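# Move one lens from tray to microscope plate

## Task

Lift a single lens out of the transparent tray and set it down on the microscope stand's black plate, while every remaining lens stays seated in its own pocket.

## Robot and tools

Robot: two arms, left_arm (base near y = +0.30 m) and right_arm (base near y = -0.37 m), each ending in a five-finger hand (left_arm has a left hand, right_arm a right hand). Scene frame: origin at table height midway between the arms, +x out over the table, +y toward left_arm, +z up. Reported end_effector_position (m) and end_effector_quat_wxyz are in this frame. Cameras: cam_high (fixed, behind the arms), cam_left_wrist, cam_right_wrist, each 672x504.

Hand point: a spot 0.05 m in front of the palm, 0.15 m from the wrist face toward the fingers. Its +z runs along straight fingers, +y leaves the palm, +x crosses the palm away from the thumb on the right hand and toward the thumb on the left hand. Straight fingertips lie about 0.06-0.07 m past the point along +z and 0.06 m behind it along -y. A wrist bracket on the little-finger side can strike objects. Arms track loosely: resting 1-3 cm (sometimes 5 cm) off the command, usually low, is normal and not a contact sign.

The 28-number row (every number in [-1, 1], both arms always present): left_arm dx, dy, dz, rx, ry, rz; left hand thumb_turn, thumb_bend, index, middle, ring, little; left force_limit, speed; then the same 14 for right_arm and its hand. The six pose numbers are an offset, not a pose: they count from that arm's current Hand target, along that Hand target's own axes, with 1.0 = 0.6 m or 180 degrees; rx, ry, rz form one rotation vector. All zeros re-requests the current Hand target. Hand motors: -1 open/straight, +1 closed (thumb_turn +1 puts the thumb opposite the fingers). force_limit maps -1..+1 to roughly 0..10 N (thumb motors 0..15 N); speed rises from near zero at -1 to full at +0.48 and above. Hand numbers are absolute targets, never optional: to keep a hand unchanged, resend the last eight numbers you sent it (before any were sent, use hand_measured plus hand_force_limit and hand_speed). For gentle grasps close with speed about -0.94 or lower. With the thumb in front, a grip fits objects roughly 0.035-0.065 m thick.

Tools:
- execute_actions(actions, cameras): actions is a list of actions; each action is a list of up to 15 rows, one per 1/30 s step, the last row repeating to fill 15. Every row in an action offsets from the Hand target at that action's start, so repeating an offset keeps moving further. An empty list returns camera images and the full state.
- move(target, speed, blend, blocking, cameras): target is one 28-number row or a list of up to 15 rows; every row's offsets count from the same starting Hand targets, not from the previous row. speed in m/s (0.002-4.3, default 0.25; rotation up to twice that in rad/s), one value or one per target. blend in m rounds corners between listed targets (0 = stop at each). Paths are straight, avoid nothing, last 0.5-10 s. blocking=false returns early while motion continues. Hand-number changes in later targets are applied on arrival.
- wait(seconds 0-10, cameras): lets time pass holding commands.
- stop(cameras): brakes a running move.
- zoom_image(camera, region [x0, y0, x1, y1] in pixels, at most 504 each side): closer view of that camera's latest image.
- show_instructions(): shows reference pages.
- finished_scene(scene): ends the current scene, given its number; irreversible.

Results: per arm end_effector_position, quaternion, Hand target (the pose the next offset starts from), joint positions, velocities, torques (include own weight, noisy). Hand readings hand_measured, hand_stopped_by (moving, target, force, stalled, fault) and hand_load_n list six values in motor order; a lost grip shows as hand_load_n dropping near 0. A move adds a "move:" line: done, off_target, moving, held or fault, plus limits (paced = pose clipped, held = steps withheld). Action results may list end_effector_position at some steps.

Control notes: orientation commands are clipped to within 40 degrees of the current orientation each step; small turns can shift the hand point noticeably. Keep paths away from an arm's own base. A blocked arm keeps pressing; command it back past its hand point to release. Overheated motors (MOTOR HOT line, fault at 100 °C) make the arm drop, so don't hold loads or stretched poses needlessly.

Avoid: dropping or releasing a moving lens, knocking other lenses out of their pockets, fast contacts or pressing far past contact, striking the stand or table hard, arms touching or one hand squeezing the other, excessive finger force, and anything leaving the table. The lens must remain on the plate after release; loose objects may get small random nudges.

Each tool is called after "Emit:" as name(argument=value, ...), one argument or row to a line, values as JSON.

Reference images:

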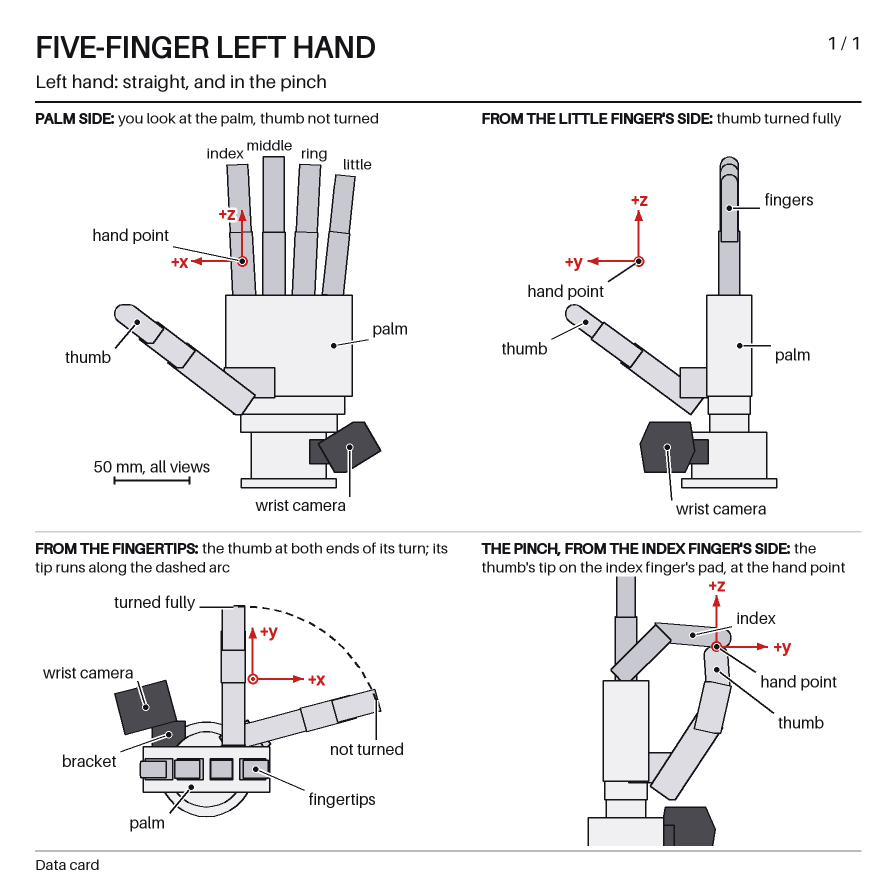

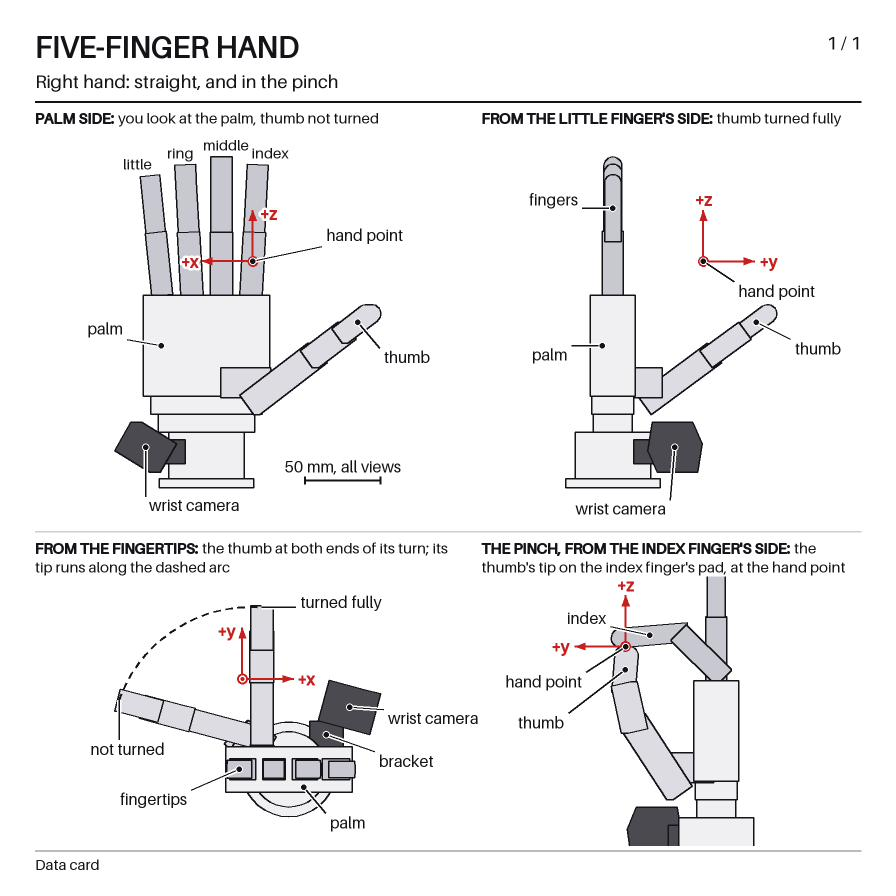

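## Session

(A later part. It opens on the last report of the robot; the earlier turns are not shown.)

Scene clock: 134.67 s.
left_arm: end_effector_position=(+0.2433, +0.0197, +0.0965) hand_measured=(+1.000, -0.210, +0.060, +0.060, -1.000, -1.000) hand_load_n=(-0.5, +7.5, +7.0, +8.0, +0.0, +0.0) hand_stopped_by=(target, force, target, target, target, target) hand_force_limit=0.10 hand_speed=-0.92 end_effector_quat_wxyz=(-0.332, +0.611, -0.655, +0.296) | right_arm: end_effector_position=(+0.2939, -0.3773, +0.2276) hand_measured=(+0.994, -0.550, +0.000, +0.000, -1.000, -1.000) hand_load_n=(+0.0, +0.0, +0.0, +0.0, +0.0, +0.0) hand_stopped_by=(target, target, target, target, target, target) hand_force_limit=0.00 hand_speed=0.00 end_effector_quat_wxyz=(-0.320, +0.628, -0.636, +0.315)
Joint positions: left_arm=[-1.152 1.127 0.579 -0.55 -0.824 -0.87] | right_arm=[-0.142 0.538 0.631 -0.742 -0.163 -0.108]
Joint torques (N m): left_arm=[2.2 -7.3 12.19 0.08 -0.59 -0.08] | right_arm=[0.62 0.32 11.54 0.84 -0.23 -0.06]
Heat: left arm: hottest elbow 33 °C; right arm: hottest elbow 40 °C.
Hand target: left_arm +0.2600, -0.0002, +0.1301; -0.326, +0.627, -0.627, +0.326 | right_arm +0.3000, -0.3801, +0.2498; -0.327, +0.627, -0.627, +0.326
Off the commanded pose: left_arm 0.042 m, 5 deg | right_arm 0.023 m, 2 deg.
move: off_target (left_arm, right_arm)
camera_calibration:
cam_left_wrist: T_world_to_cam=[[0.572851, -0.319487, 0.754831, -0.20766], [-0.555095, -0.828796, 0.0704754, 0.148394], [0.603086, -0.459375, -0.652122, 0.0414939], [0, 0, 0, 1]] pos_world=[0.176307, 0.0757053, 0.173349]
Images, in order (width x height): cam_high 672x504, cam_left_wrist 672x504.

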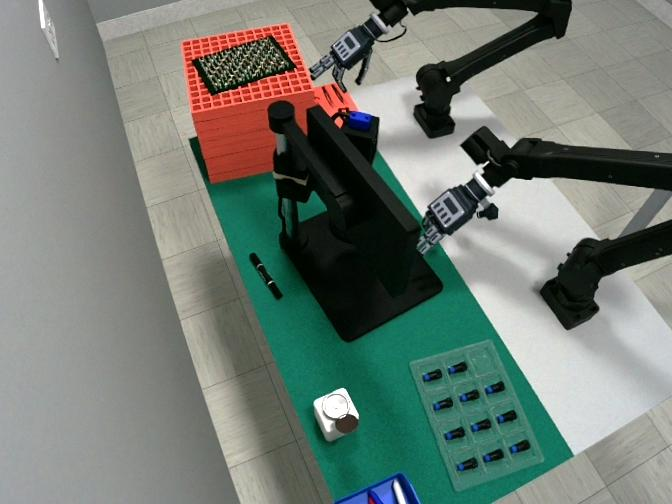

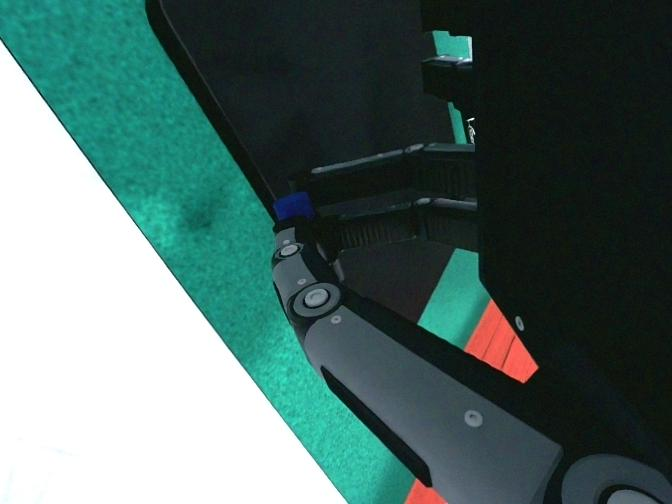

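Emit:
move(
  target=[-0.1,-0.0452,0.1515,0,0,0,1,0.0,0.06,0.06,-1,-1,0.1,-0.92,0,0,0,0,0,0,0.995,-0.55,0.0,0.0,-1,-1,0,0],
  cameras=["cam_left_wrist","cam_high"],
  speed=0.08,
)

Scene clock: 137.23 s.
left_arm: end_effector_position=(+0.3445, +0.0559, +0.1044) hand_measured=(+1.000, -0.210, +0.060, +0.060, -1.000, -1.000) hand_load_n=(-0.5, +7.5, +7.0, +8.5, +0.0, +0.0) hand_stopped_by=(target, force, target, target, target, target) hand_force_limit=0.10 hand_speed=-0.92 end_effector_quat_wxyz=(-0.320, +0.628, -0.630, +0.326) | right_arm: end_effector_position=(+0.2939, -0.3773, +0.2276) hand_measured=(+0.994, -0.550, +0.000, +0.000, -1.000, -1.000) hand_load_n=(+0.0, +0.0, +0.0, +0.0, +0.0, +0.0) hand_stopped_by=(target, target, target, target, target, target) hand_force_limit=0.00 hand_speed=0.00 end_effector_quat_wxyz=(-0.320, +0.628, -0.636, +0.315)
Joint positions: left_arm=[-0.785 1.143 0.556 -0.198 -0.601 -0.523] | right_arm=[-0.142 0.538 0.631 -0.742 -0.163 -0.108]
Joint torques (N m): left_arm=[2.26 -5.36 6.84 2.24 -0.07 0.18] | right_arm=[0.56 0.21 11.51 0.91 -0.24 -0.05]
Heat: left arm: hottest elbow 33 °C; right arm: hottest elbow 40 °C.
Hand target: left_arm +0.3500, +0.0597, +0.1000; -0.326, +0.627, -0.628, +0.326 | right_arm +0.3000, -0.3801, +0.2498; -0.327, +0.627, -0.627, +0.326
Off the commanded pose: left_arm 0.008 m, 1 deg | right_arm 0.023 m, 2 deg.
move: off_target (right_arm)
camera_calibration:
cam_left_wrist: T_world_to_cam=[[0.558785, -0.243162, 0.792863, -0.263442], [-0.536641, -0.834923, 0.122147, 0.222634], [0.632278, -0.493737, -0.597033, -0.011592], [0, 0, 0, 1]] pos_world=[0.274011, 0.1161, 0.174758]
Images, in order (width x height): cam_high 672x504, cam_left_wrist 672x504.

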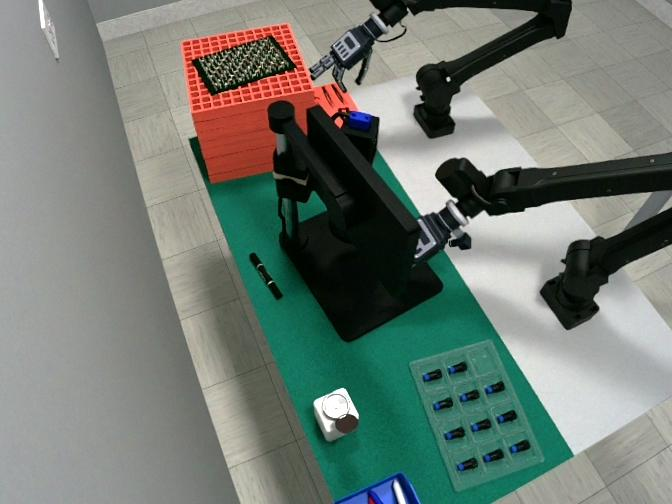

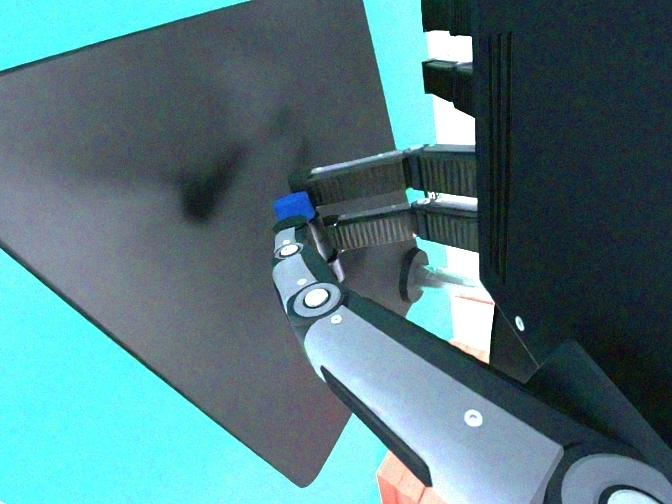

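Emit:
move(
  target=[0,0.0723,0.0507,0,0,0,1,0.0,0.06,0.06,-1,-1,0.1,-0.92,0,0,0,0,0,0,0.995,-0.55,0.0,0.0,-1,-1,0,0],
  cameras=["cam_left_wrist"],
  speed=0.06,
)

Scene clock: 139.17 s.
left_arm: end_effector_position=(+0.3450, +0.0554, +0.0504) hand_measured=(+1.000, -0.210, +0.060, +0.060, -1.000, -1.000) hand_load_n=(-0.5, +7.5, +7.0, +8.0, -0.5, +0.0) hand_stopped_by=(target, force, target, target, target, target) hand_force_limit=0.10 hand_speed=-0.92 end_effector_quat_wxyz=(-0.320, +0.628, -0.630, +0.325) | right_arm: end_effector_position=(+0.2939, -0.3773, +0.2276) hand_measured=(+0.994, -0.550, +0.000, +0.000, -1.000, -1.000) hand_load_n=(+0.0, +0.0, +0.0, +0.0, +0.0, +0.0) hand_stopped_by=(target, target, target, target, target, target) hand_force_limit=0.00 hand_speed=0.00 end_effector_quat_wxyz=(-0.320, +0.628, -0.636, +0.315)
Joint positions: left_arm=[-0.785 1.286 0.482 0.018 -0.601 -0.523] | right_arm=[-0.142 0.538 0.631 -0.742 -0.163 -0.108]
Joint torques (N m): left_arm=[2.14 -6.07 5.82 2.24 -0.07 0.16] | right_arm=[0.56 0.15 11.59 0.79 -0.23 -0.07]
Heat: left arm: hottest elbow 33 °C; right arm: hottest elbow 40 °C.
Hand target: left_arm +0.3499, +0.0598, +0.0470; -0.326, +0.627, -0.628, +0.326 | right_arm +0.3000, -0.3801, +0.2498; -0.327, +0.627, -0.627, +0.326
Off the commanded pose: left_arm 0.007 m, 1 deg | right_arm 0.023 m, 2 deg.
move: off_target (right_arm)
camera_calibration:
cam_left_wrist: T_world_to_cam=[[0.559418, -0.243784, 0.792225, -0.221212], [-0.536587, -0.834985, 0.121961, 0.229054], [0.631764, -0.493325, -0.597917, -0.0442473], [0, 0, 0, 1]] pos_world=[0.274611, 0.1155, 0.120858]
Images, in order (width x height): cam_left_wrist 672x504.

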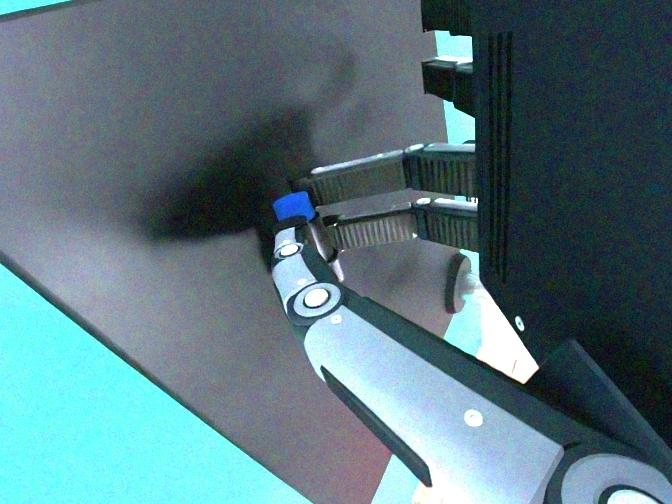

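Emit:
move(
  target=[0,0.015,0.0105,0,0,0,1,0.0,0.06,0.06,-1,-1,0.1,-0.92,0,0,0,0,0,0,0.995,-0.55,0.0,0.0,-1,-1,0,0],
  cameras=[],
  speed=0.04,
)

Emit:
move(
  target=[0,0.0048,0.0034,0,0,0,1,0.0,0.06,0.06,-1,-1,0.1,-0.92,0,0,0,0,0,0,0.995,-0.55,0.0,0.0,-1,-1,0,0],
  cameras=["cam_left_wrist"],
  speed=0.04,
)

Scene clock: 140.47 s.
left_arm: end_effector_position=(+0.3456, +0.0553, +0.0410) hand_measured=(+1.000, -0.210, +0.060, +0.060, -1.000, -1.000) hand_load_n=(+0.0, +8.0, +7.0, +7.5, +0.0, +0.0) hand_stopped_by=(target, force, target, target, target, target) hand_force_limit=0.10 hand_speed=-0.92 end_effector_quat_wxyz=(-0.322, +0.625, -0.633, +0.325) | right_arm: end_effector_position=(+0.2939, -0.3773, +0.2276) hand_measured=(+0.994, -0.550, +0.000, +0.000, -1.000, -1.000) hand_load_n=(+0.0, +0.0, +0.0, +0.0, +0.0, +0.0) hand_stopped_by=(target, target, target, target, target, target) hand_force_limit=0.00 hand_speed=0.00 end_effector_quat_wxyz=(-0.320, +0.628, -0.636, +0.315)
Joint positions: left_arm=[-0.785 1.318 0.471 0.064 -0.601 -0.511] | right_arm=[-0.142 0.538 0.631 -0.742 -0.163 -0.108]
Joint torques (N m): left_arm=[2.26 -5.95 5.48 2.25 -0.07 0.14] | right_arm=[0.56 0.26 11.58 0.88 -0.24 -0.05]
Heat: left arm: hottest elbow 33 °C; right arm: hottest elbow 40 °C.
Hand target: left_arm +0.3499, +0.0597, +0.0361; -0.326, +0.627, -0.627, +0.326 | right_arm +0.3000, -0.3801, +0.2498; -0.327, +0.627, -0.627, +0.326
Off the commanded pose: left_arm 0.008 m, 1 deg | right_arm 0.023 m, 2 deg.
move: off_target (right_arm)
No camera images: "cameras" was empty.

Scene clock: 141.60 s.
left_arm: end_effector_position=(+0.3466, +0.0545, +0.0406) hand_measured=(+1.000, -0.210, +0.060, +0.060, -1.000, -1.000) hand_load_n=(+0.5, +8.5, +7.0, +4.5, +0.0, +0.0) hand_stopped_by=(target, force, target, target, target, target) hand_force_limit=0.10 hand_speed=-0.92 end_effector_quat_wxyz=(-0.323, +0.623, -0.632, +0.328) | right_arm: end_effector_position=(+0.2939, -0.3773, +0.2276) hand_measured=(+0.994, -0.550, +0.000, +0.000, -1.000, -1.000) hand_load_n=(+0.0, +0.0, +0.0, +0.0, +0.0, +0.0) hand_stopped_by=(target, target, target, target, target, target) hand_force_limit=0.00 hand_speed=0.00 end_effector_quat_wxyz=(-0.320, +0.628, -0.636, +0.315)
Joint positions: left_arm=[-0.785 1.322 0.469 0.079 -0.601 -0.506] | right_arm=[-0.142 0.538 0.631 -0.742 -0.163 -0.108]
Joint torques (N m): left_arm=[2.2 -5.48 5.35 2.28 -0.07 0.1] | right_arm=[0.56 0.15 11.52 0.92 -0.22 -0.06]
Heat: left arm: hottest elbow 33 °C; right arm: hottest elbow 40 °C.
Hand target: left_arm +0.3499, +0.0597, +0.0325; -0.326, +0.627, -0.628, +0.326 | right_arm +0.3000, -0.3801, +0.2498; -0.327, +0.627, -0.627, +0.326
Off the commanded pose: left_arm 0.010 m, 1 deg | right_arm 0.023 m, 2 deg.
move: off_target (right_arm)
camera_calibration:
cam_left_wrist: T_world_to_cam=[[0.549757, -0.25314, 0.796045, -0.210867], [-0.545822, -0.830256, 0.112931, 0.233674], [0.632333, -0.496583, -0.594609, -0.0516312], [0, 0, 0, 1]] pos_world=[0.276118, 0.114991, 0.11077]
Images, in order (width x height): cam_left_wrist 672x504.

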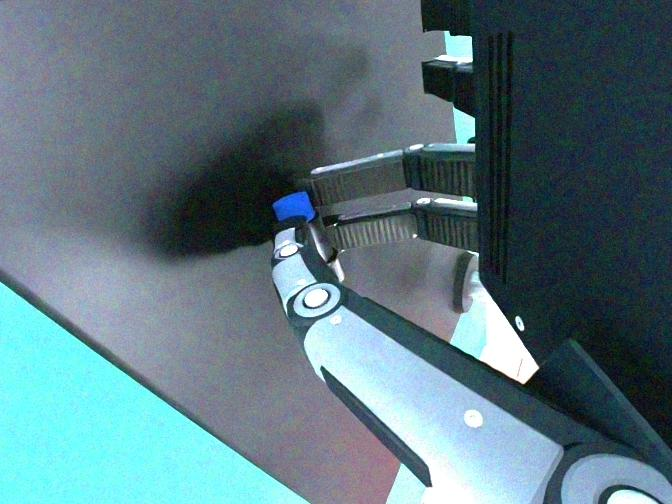

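Emit:
move(
  target=[0,0.0055,0.0038,0,0,0,1,0.0,0.06,0.06,-1,-1,0.1,-0.92,0,0,0,0,0,0,0.995,-0.55,0.0,0.0,-1,-1,0,0],
  cameras=[],
  speed=0.04,
)

Scene clock: 142.77 s.
left_arm: end_effector_position=(+0.3476, +0.0560, +0.0402) hand_measured=(+1.000, -0.210, +0.060, +0.060, -1.000, -1.000) hand_load_n=(+1.0, +9.5, +7.0, +2.0, +0.0, +0.0) hand_stopped_by=(target, force, target, target, target, target) hand_force_limit=0.10 hand_speed=-0.92 end_effector_quat_wxyz=(-0.327, +0.623, -0.630, +0.329) | right_arm: end_effector_position=(+0.2939, -0.3773, +0.2276) hand_measured=(+0.994, -0.550, +0.000, +0.000, -1.000, -1.000) hand_load_n=(+0.0, +0.0, +0.0, +0.0, +0.0, +0.0) hand_stopped_by=(target, target, target, target, target, target) hand_force_limit=0.00 hand_speed=0.00 end_effector_quat_wxyz=(-0.320, +0.628, -0.636, +0.315)
Joint positions: left_arm=[-0.785 1.325 0.464 0.092 -0.611 -0.505] | right_arm=[-0.142 0.538 0.631 -0.742 -0.163 -0.108]
Joint torques (N m): left_arm=[2.2 -4.84 5.27 2.43 -0.05 0.08] | right_arm=[0.56 0.32 11.56 0.87 -0.24 -0.06]
Heat: left arm: hottest elbow 32 °C; right arm: hottest elbow 40 °C.
Hand target: left_arm +0.3499, +0.0597, +0.0285; -0.326, +0.627, -0.627, +0.326 | right_arm +0.3000, -0.3801, +0.2498; -0.327, +0.627, -0.627, +0.326
Off the commanded pose: left_arm 0.012 m, 1 deg | right_arm 0.023 m, 2 deg.
move: off_target (left_arm, right_arm)
No camera images: "cameras" was empty.

Emit:
move(
  target=[
    [0.0045,-0.0125,-0.0105,0,0,0,1,0.0,0.06,0.06,-1,-1,0.1,-0.92,0,0,0,0,0,0,0.995,-0.55,0.0,0.0,-1,-1,0,0],
    [0.0045,-0.0125,-0.0105,0,0,0,1,-0.5,-0.1,-0.1,-1,-1,0.1,-0.92,0,0,0,0,0,0,0.995,-0.55,0.0,0.0,-1,-1,0,0],
  ],
  cameras=["cam_left_wrist"],
  speed=0.04,
)

Scene clock: 147.13 s.
left_arm: end_effector_position=(+0.3479, +0.0549, +0.0424) hand_measured=(+1.000, -0.500, -0.100, -0.098, -1.000, -1.000) hand_load_n=(+0.0, +0.0, +0.0, -6.5, +0.0, +0.0) hand_stopped_by=(target, target, target, target, target, target) hand_force_limit=0.10 hand_speed=-0.92 end_effector_quat_wxyz=(-0.325, +0.624, -0.628, +0.333) | right_arm: end_effector_position=(+0.2939, -0.3773, +0.2276) hand_measured=(+0.994, -0.550, +0.000, +0.000, -1.000, -1.000) hand_load_n=(+0.0, +0.0, +0.0, +0.0, +0.0, +0.0) hand_stopped_by=(target, target, target, target, target, target) hand_force_limit=0.00 hand_speed=0.00 end_effector_quat_wxyz=(-0.320, +0.628, -0.636, +0.315)
Joint positions: left_arm=[-0.785 1.319 0.464 0.092 -0.608 -0.508] | right_arm=[-0.142 0.538 0.631 -0.742 -0.163 -0.108]
Joint torques (N m): left_arm=[1.49 -6.24 6.45 0.72 -0.09 0.01] | right_arm=[0.79 0.38 11.47 0.87 -0.23 -0.08]
Heat: left arm: hottest elbow 32 °C; right arm: hottest elbow 40 °C.
Hand target: left_arm +0.3490, +0.0570, +0.0382; -0.326, +0.627, -0.628, +0.326 | right_arm +0.3000, -0.3801, +0.2498; -0.327, +0.627, -0.627, +0.326
Off the commanded pose: left_arm 0.005 m, 1 deg | right_arm 0.023 m, 2 deg.
move: off_target (right_arm)
camera_calibration:
cam_left_wrist: T_world_to_cam=[[0.54234, -0.245387, 0.803525, -0.211042], [-0.542639, -0.832461, 0.112032, 0.233526], [0.641412, -0.496783, -0.584634, -0.0547921], [0, 0, 0, 1]] pos_world=[0.276321, 0.115395, 0.111382]
Images, in order (width x height): cam_left_wrist 672x504.

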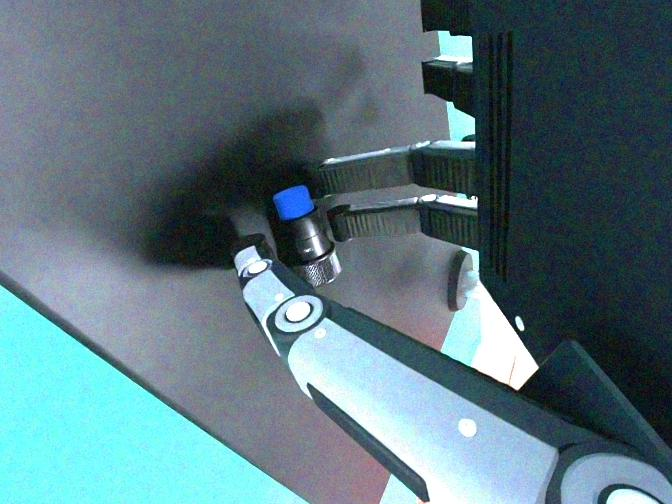

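Emit:
move(
  target=[0,0,0,0,0,0,1,-0.75,-1,-1,-1,-1,0.1,-0.7,0,0,0,0,0,0,0.995,-0.55,0.0,0.0,-1,-1,0,0],
  cameras=["cam_left_wrist"],
  speed=0.04,
)

Scene clock: 148.93 s.
left_arm: end_effector_position=(+0.3480, +0.0545, +0.0427) hand_measured=(+1.000, -0.750, -1.000, -1.000, -1.000, -1.000) hand_load_n=(+0.0, +0.0, +0.0, +0.0, -0.5, +0.0) hand_stopped_by=(target, target, target, target, target, target) hand_force_limit=0.10 hand_speed=-0.70 end_effector_quat_wxyz=(-0.324, +0.626, -0.626, +0.334) | right_arm: end_effector_position=(+0.2939, -0.3773, +0.2276) hand_measured=(+0.994, -0.550, +0.000, +0.000, -1.000, -1.000) hand_load_n=(+0.0, +0.0, +0.0, +0.0, +0.0, -0.5) hand_stopped_by=(target, target, target, target, target, target) hand_force_limit=0.00 hand_speed=0.00 end_effector_quat_wxyz=(-0.320, +0.628, -0.636, +0.315)
Joint positions: left_arm=[-0.785 1.318 0.464 0.092 -0.608 -0.514] | right_arm=[-0.142 0.538 0.631 -0.742 -0.163 -0.108]
Joint torques (N m): left_arm=[1.55 -6.3 6.49 0.75 -0.09 0.01] | right_arm=[0.67 0.32 11.45 0.9 -0.25 -0.05]
Heat: left arm: hottest elbow 32 °C; right arm: hottest elbow 40 °C.
Hand target: left_arm +0.3490, +0.0570, +0.0382; -0.326, +0.627, -0.628, +0.326 | right_arm +0.3000, -0.3801, +0.2498; -0.327, +0.627, -0.627, +0.326
Off the commanded pose: left_arm 0.005 m, 1 deg | right_arm 0.023 m, 2 deg.
move: off_target (right_arm)
camera_calibration:
cam_left_wrist: T_world_to_cam=[[0.543087, -0.239211, 0.804882, -0.212127], [-0.539722, -0.833761, 0.116378, 0.232083], [0.64324, -0.497616, -0.581912, -0.0555884], [0, 0, 0, 1]] pos_world=[0.27622, 0.115097, 0.11138]
Images, in order (width x height): cam_left_wrist 672x504.

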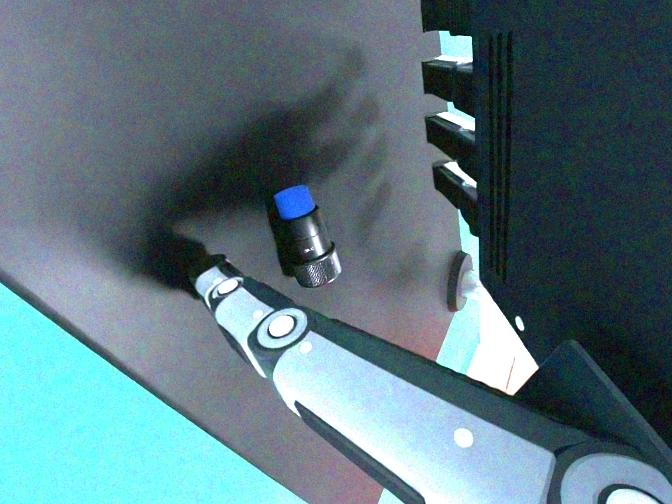

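Emit:
move(
  target=[0,-0.0723,-0.071,0,0,0,1,-0.9,-1,-1,-1,-1,0.1,-0.7,0,0,0,0,0,0,0.995,-0.55,0.0,0.0,-1,-1,0,0],
  cameras=["cam_left_wrist"],
  speed=0.08,
)

Scene clock: 150.80 s.
left_arm: end_effector_position=(+0.3233, +0.0783, +0.0678) hand_measured=(+1.000, -0.900, -1.000, -1.000, -1.000, -1.000) hand_load_n=(+0.0, +0.0, +0.0, -0.5, +0.0, +0.0) hand_stopped_by=(target, target, target, target, target, target) hand_force_limit=0.10 hand_speed=-0.70 end_effector_quat_wxyz=(-0.325, +0.626, -0.645, +0.295) | right_arm: end_effector_position=(+0.2939, -0.3773, +0.2276) hand_measured=(+0.994, -0.550, +0.000, +0.000, -1.000, -1.000) hand_load_n=(+0.0, +0.0, +0.0, +0.0, +0.0, +0.0) hand_stopped_by=(target, target, target, target, target, target) hand_force_limit=0.00 hand_speed=0.00 end_effector_quat_wxyz=(-0.320, +0.628, -0.636, +0.315)
Joint positions: left_arm=[-0.789 1.156 0.477 -0.171 -0.614 -0.517] | right_arm=[-0.142 0.538 0.631 -0.742 -0.163 -0.108]
Joint torques (N m): left_arm=[0.09 -7.36 11.37 0.44 -0.41 -0.08] | right_arm=[0.56 0.38 11.6 0.85 -0.24 -0.07]
Heat: left arm: hottest elbow 32 °C; right arm: hottest elbow 41 °C.
Hand target: left_arm +0.3392, +0.0571, +0.0983; -0.326, +0.627, -0.627, +0.326 | right_arm +0.3000, -0.3801, +0.2498; -0.327, +0.627, -0.627, +0.326
Off the commanded pose: left_arm 0.040 m, 4 deg | right_arm 0.023 m, 2 deg.
move: off_target (left_arm, right_arm)
camera_calibration:
cam_left_wrist: T_world_to_cam=[[0.589354, -0.28679, 0.755257, -0.221053], [-0.531992, -0.841328, 0.0956597, 0.235168], [0.607985, -0.458169, -0.64841, -0.000504785], [0, 0, 0, 1]] pos_world=[0.255693, 0.134227, 0.144129]
Images, in order (width x height): cam_left_wrist 672x504.

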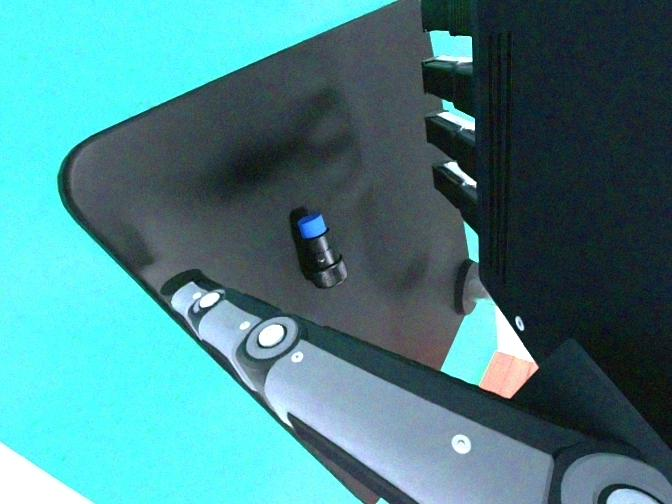

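Emit:
move(
  target=[-0.15,-0.0422,-0.172,0,0,0,1,-0.9,-1,-1,-1,-1,0.1,-0.7,0,0,0,0,0,0,0.995,-0.55,0.0,0.0,-1,-1,0,0],
  cameras=["cam_left_wrist","cam_high"],
  speed=0.15,
)

Emit:
wait(
  seconds=0.6,
  cameras=["cam_left_wrist"],
)

Scene clock: 152.90 s.
left_arm: end_effector_position=(+0.2646, +0.1439, +0.1657) hand_measured=(+1.000, -0.900, -1.000, -1.000, -1.000, -1.000) hand_load_n=(+0.0, +0.0, +0.0, +0.0, +0.0, +0.0) hand_stopped_by=(target, target, target, target, target, target) hand_force_limit=0.10 hand_speed=-0.70 end_effector_quat_wxyz=(-0.319, +0.628, -0.632, +0.323) | right_arm: end_effector_position=(+0.2939, -0.3773, +0.2276) hand_measured=(+0.994, -0.550, +0.000, +0.000, -1.000, -1.000) hand_load_n=(+0.0, +0.0, +0.0, +0.0, +0.0, -0.5) hand_stopped_by=(target, target, target, target, target, target) hand_force_limit=0.00 hand_speed=0.00 end_effector_quat_wxyz=(-0.320, +0.628, -0.636, +0.315)
Joint positions: left_arm=[-0.748 0.6 0.477 -0.652 -0.574 -0.491] | right_arm=[-0.142 0.538 0.631 -0.742 -0.163 -0.108]
Joint torques (N m): left_arm=[2.32 -2.2 10.55 0.54 -0.07 0.18] | right_arm=[0.5 0.26 11.58 0.88 -0.24 -0.07]
Heat: left arm: hottest elbow 32 °C; right arm: hottest elbow 41 °C.
Hand target: left_arm +0.2693, +0.1471, +0.1782; -0.326, +0.627, -0.628, +0.326 | right_arm +0.3000, -0.3801, +0.2498; -0.327, +0.627, -0.627, +0.326
Off the commanded pose: left_arm 0.014 m, 1 deg | right_arm 0.023 m, 2 deg.
move: off_target (left_arm, right_arm)
camera_calibration:
cam_left_wrist: T_world_to_cam=[[0.563303, -0.248611, 0.787961, -0.245619], [-0.537508, -0.834539, 0.120951, 0.246173], [0.627514, -0.491668, -0.603729, 0.121063], [0, 0, 0, 1]] pos_world=[0.194709, 0.2039, 0.236852]
Images, in order (width x height): cam_high 672x504, cam_left_wrist 672x504.

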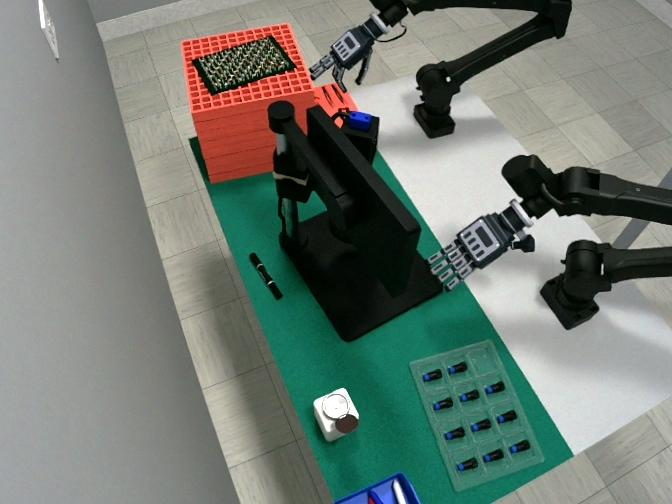

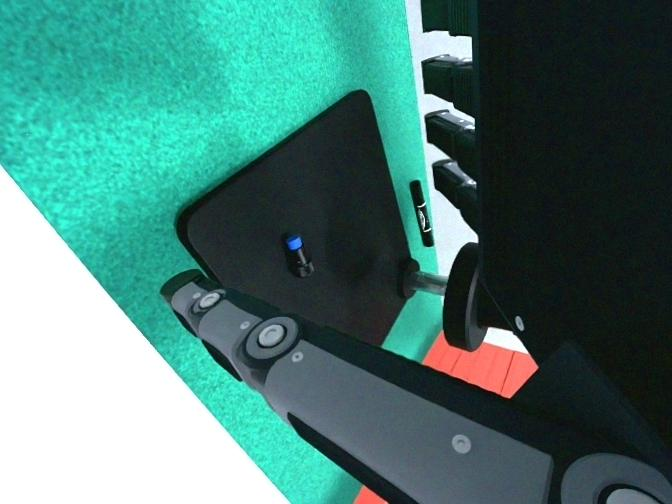

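Scene clock: 153.50 s.
left_arm: end_effector_position=(+0.2646, +0.1439, +0.1657) hand_measured=(+1.000, -0.900, -1.000, -1.000, -1.000, -1.000) hand_load_n=(+0.0, +0.0, +0.0, +0.0, +0.0, +0.0) hand_stopped_by=(target, target, target, target, target, target) hand_force_limit=0.10 hand_speed=-0.70 end_effector_quat_wxyz=(-0.319, +0.628, -0.632, +0.323) | right_arm: end_effector_position=(+0.2939, -0.3773, +0.2276) hand_measured=(+0.994, -0.550, +0.000, +0.000, -1.000, -1.000) hand_load_n=(+0.0, +0.0, +0.0, +0.0, +0.0, +0.0) hand_stopped_by=(target, target, target, target, target, target) hand_force_limit=0.00 hand_speed=0.00 end_effector_quat_wxyz=(-0.320, +0.628, -0.636, +0.315)
Joint positions: left_arm=[-0.748 0.6 0.477 -0.652 -0.574 -0.491] | right_arm=[-0.142 0.538 0.631 -0.742 -0.163 -0.108]
Joint torques (N m): left_arm=[2.32 -1.96 10.58 0.58 -0.07 0.18] | right_arm=[0.44 0.38 11.54 0.88 -0.24 -0.05]
Heat: left arm: hottest elbow 32 °C; right arm: hottest elbow 41 °C.
Hand target: left_arm +0.2693, +0.1471, +0.1782; -0.326, +0.627, -0.628, +0.326 | right_arm +0.3000, -0.3801, +0.2498; -0.327, +0.627, -0.627, +0.326
Off the commanded pose: left_arm 0.014 m, 1 deg | right_arm 0.023 m, 2 deg.
wait: 0.60 s; at rest by 0.17 s
camera_calibration:
cam_left_wrist: T_world_to_cam=[[0.563303, -0.248611, 0.787961, -0.245619], [-0.537508, -0.834539, 0.120951, 0.246173], [0.627514, -0.491668, -0.603729, 0.121063], [0, 0, 0, 1]] pos_world=[0.194709, 0.2039, 0.236852]
Images, in order (width x height): cam_left_wrist 672x504.

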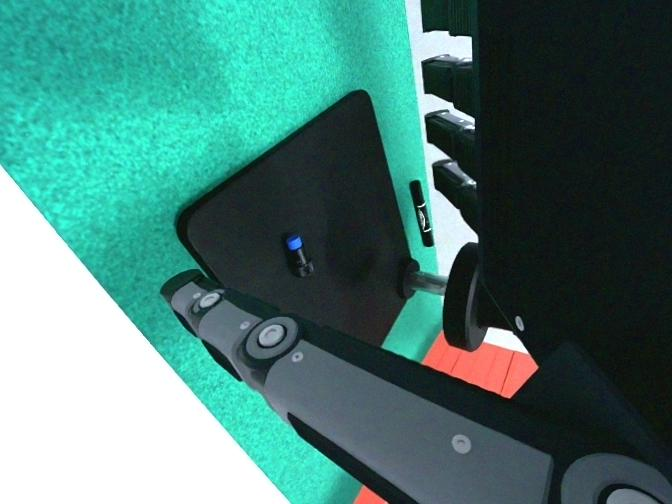

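Emit:
finished_scene(
  scene=2,
)

The scene is finished: the task was done.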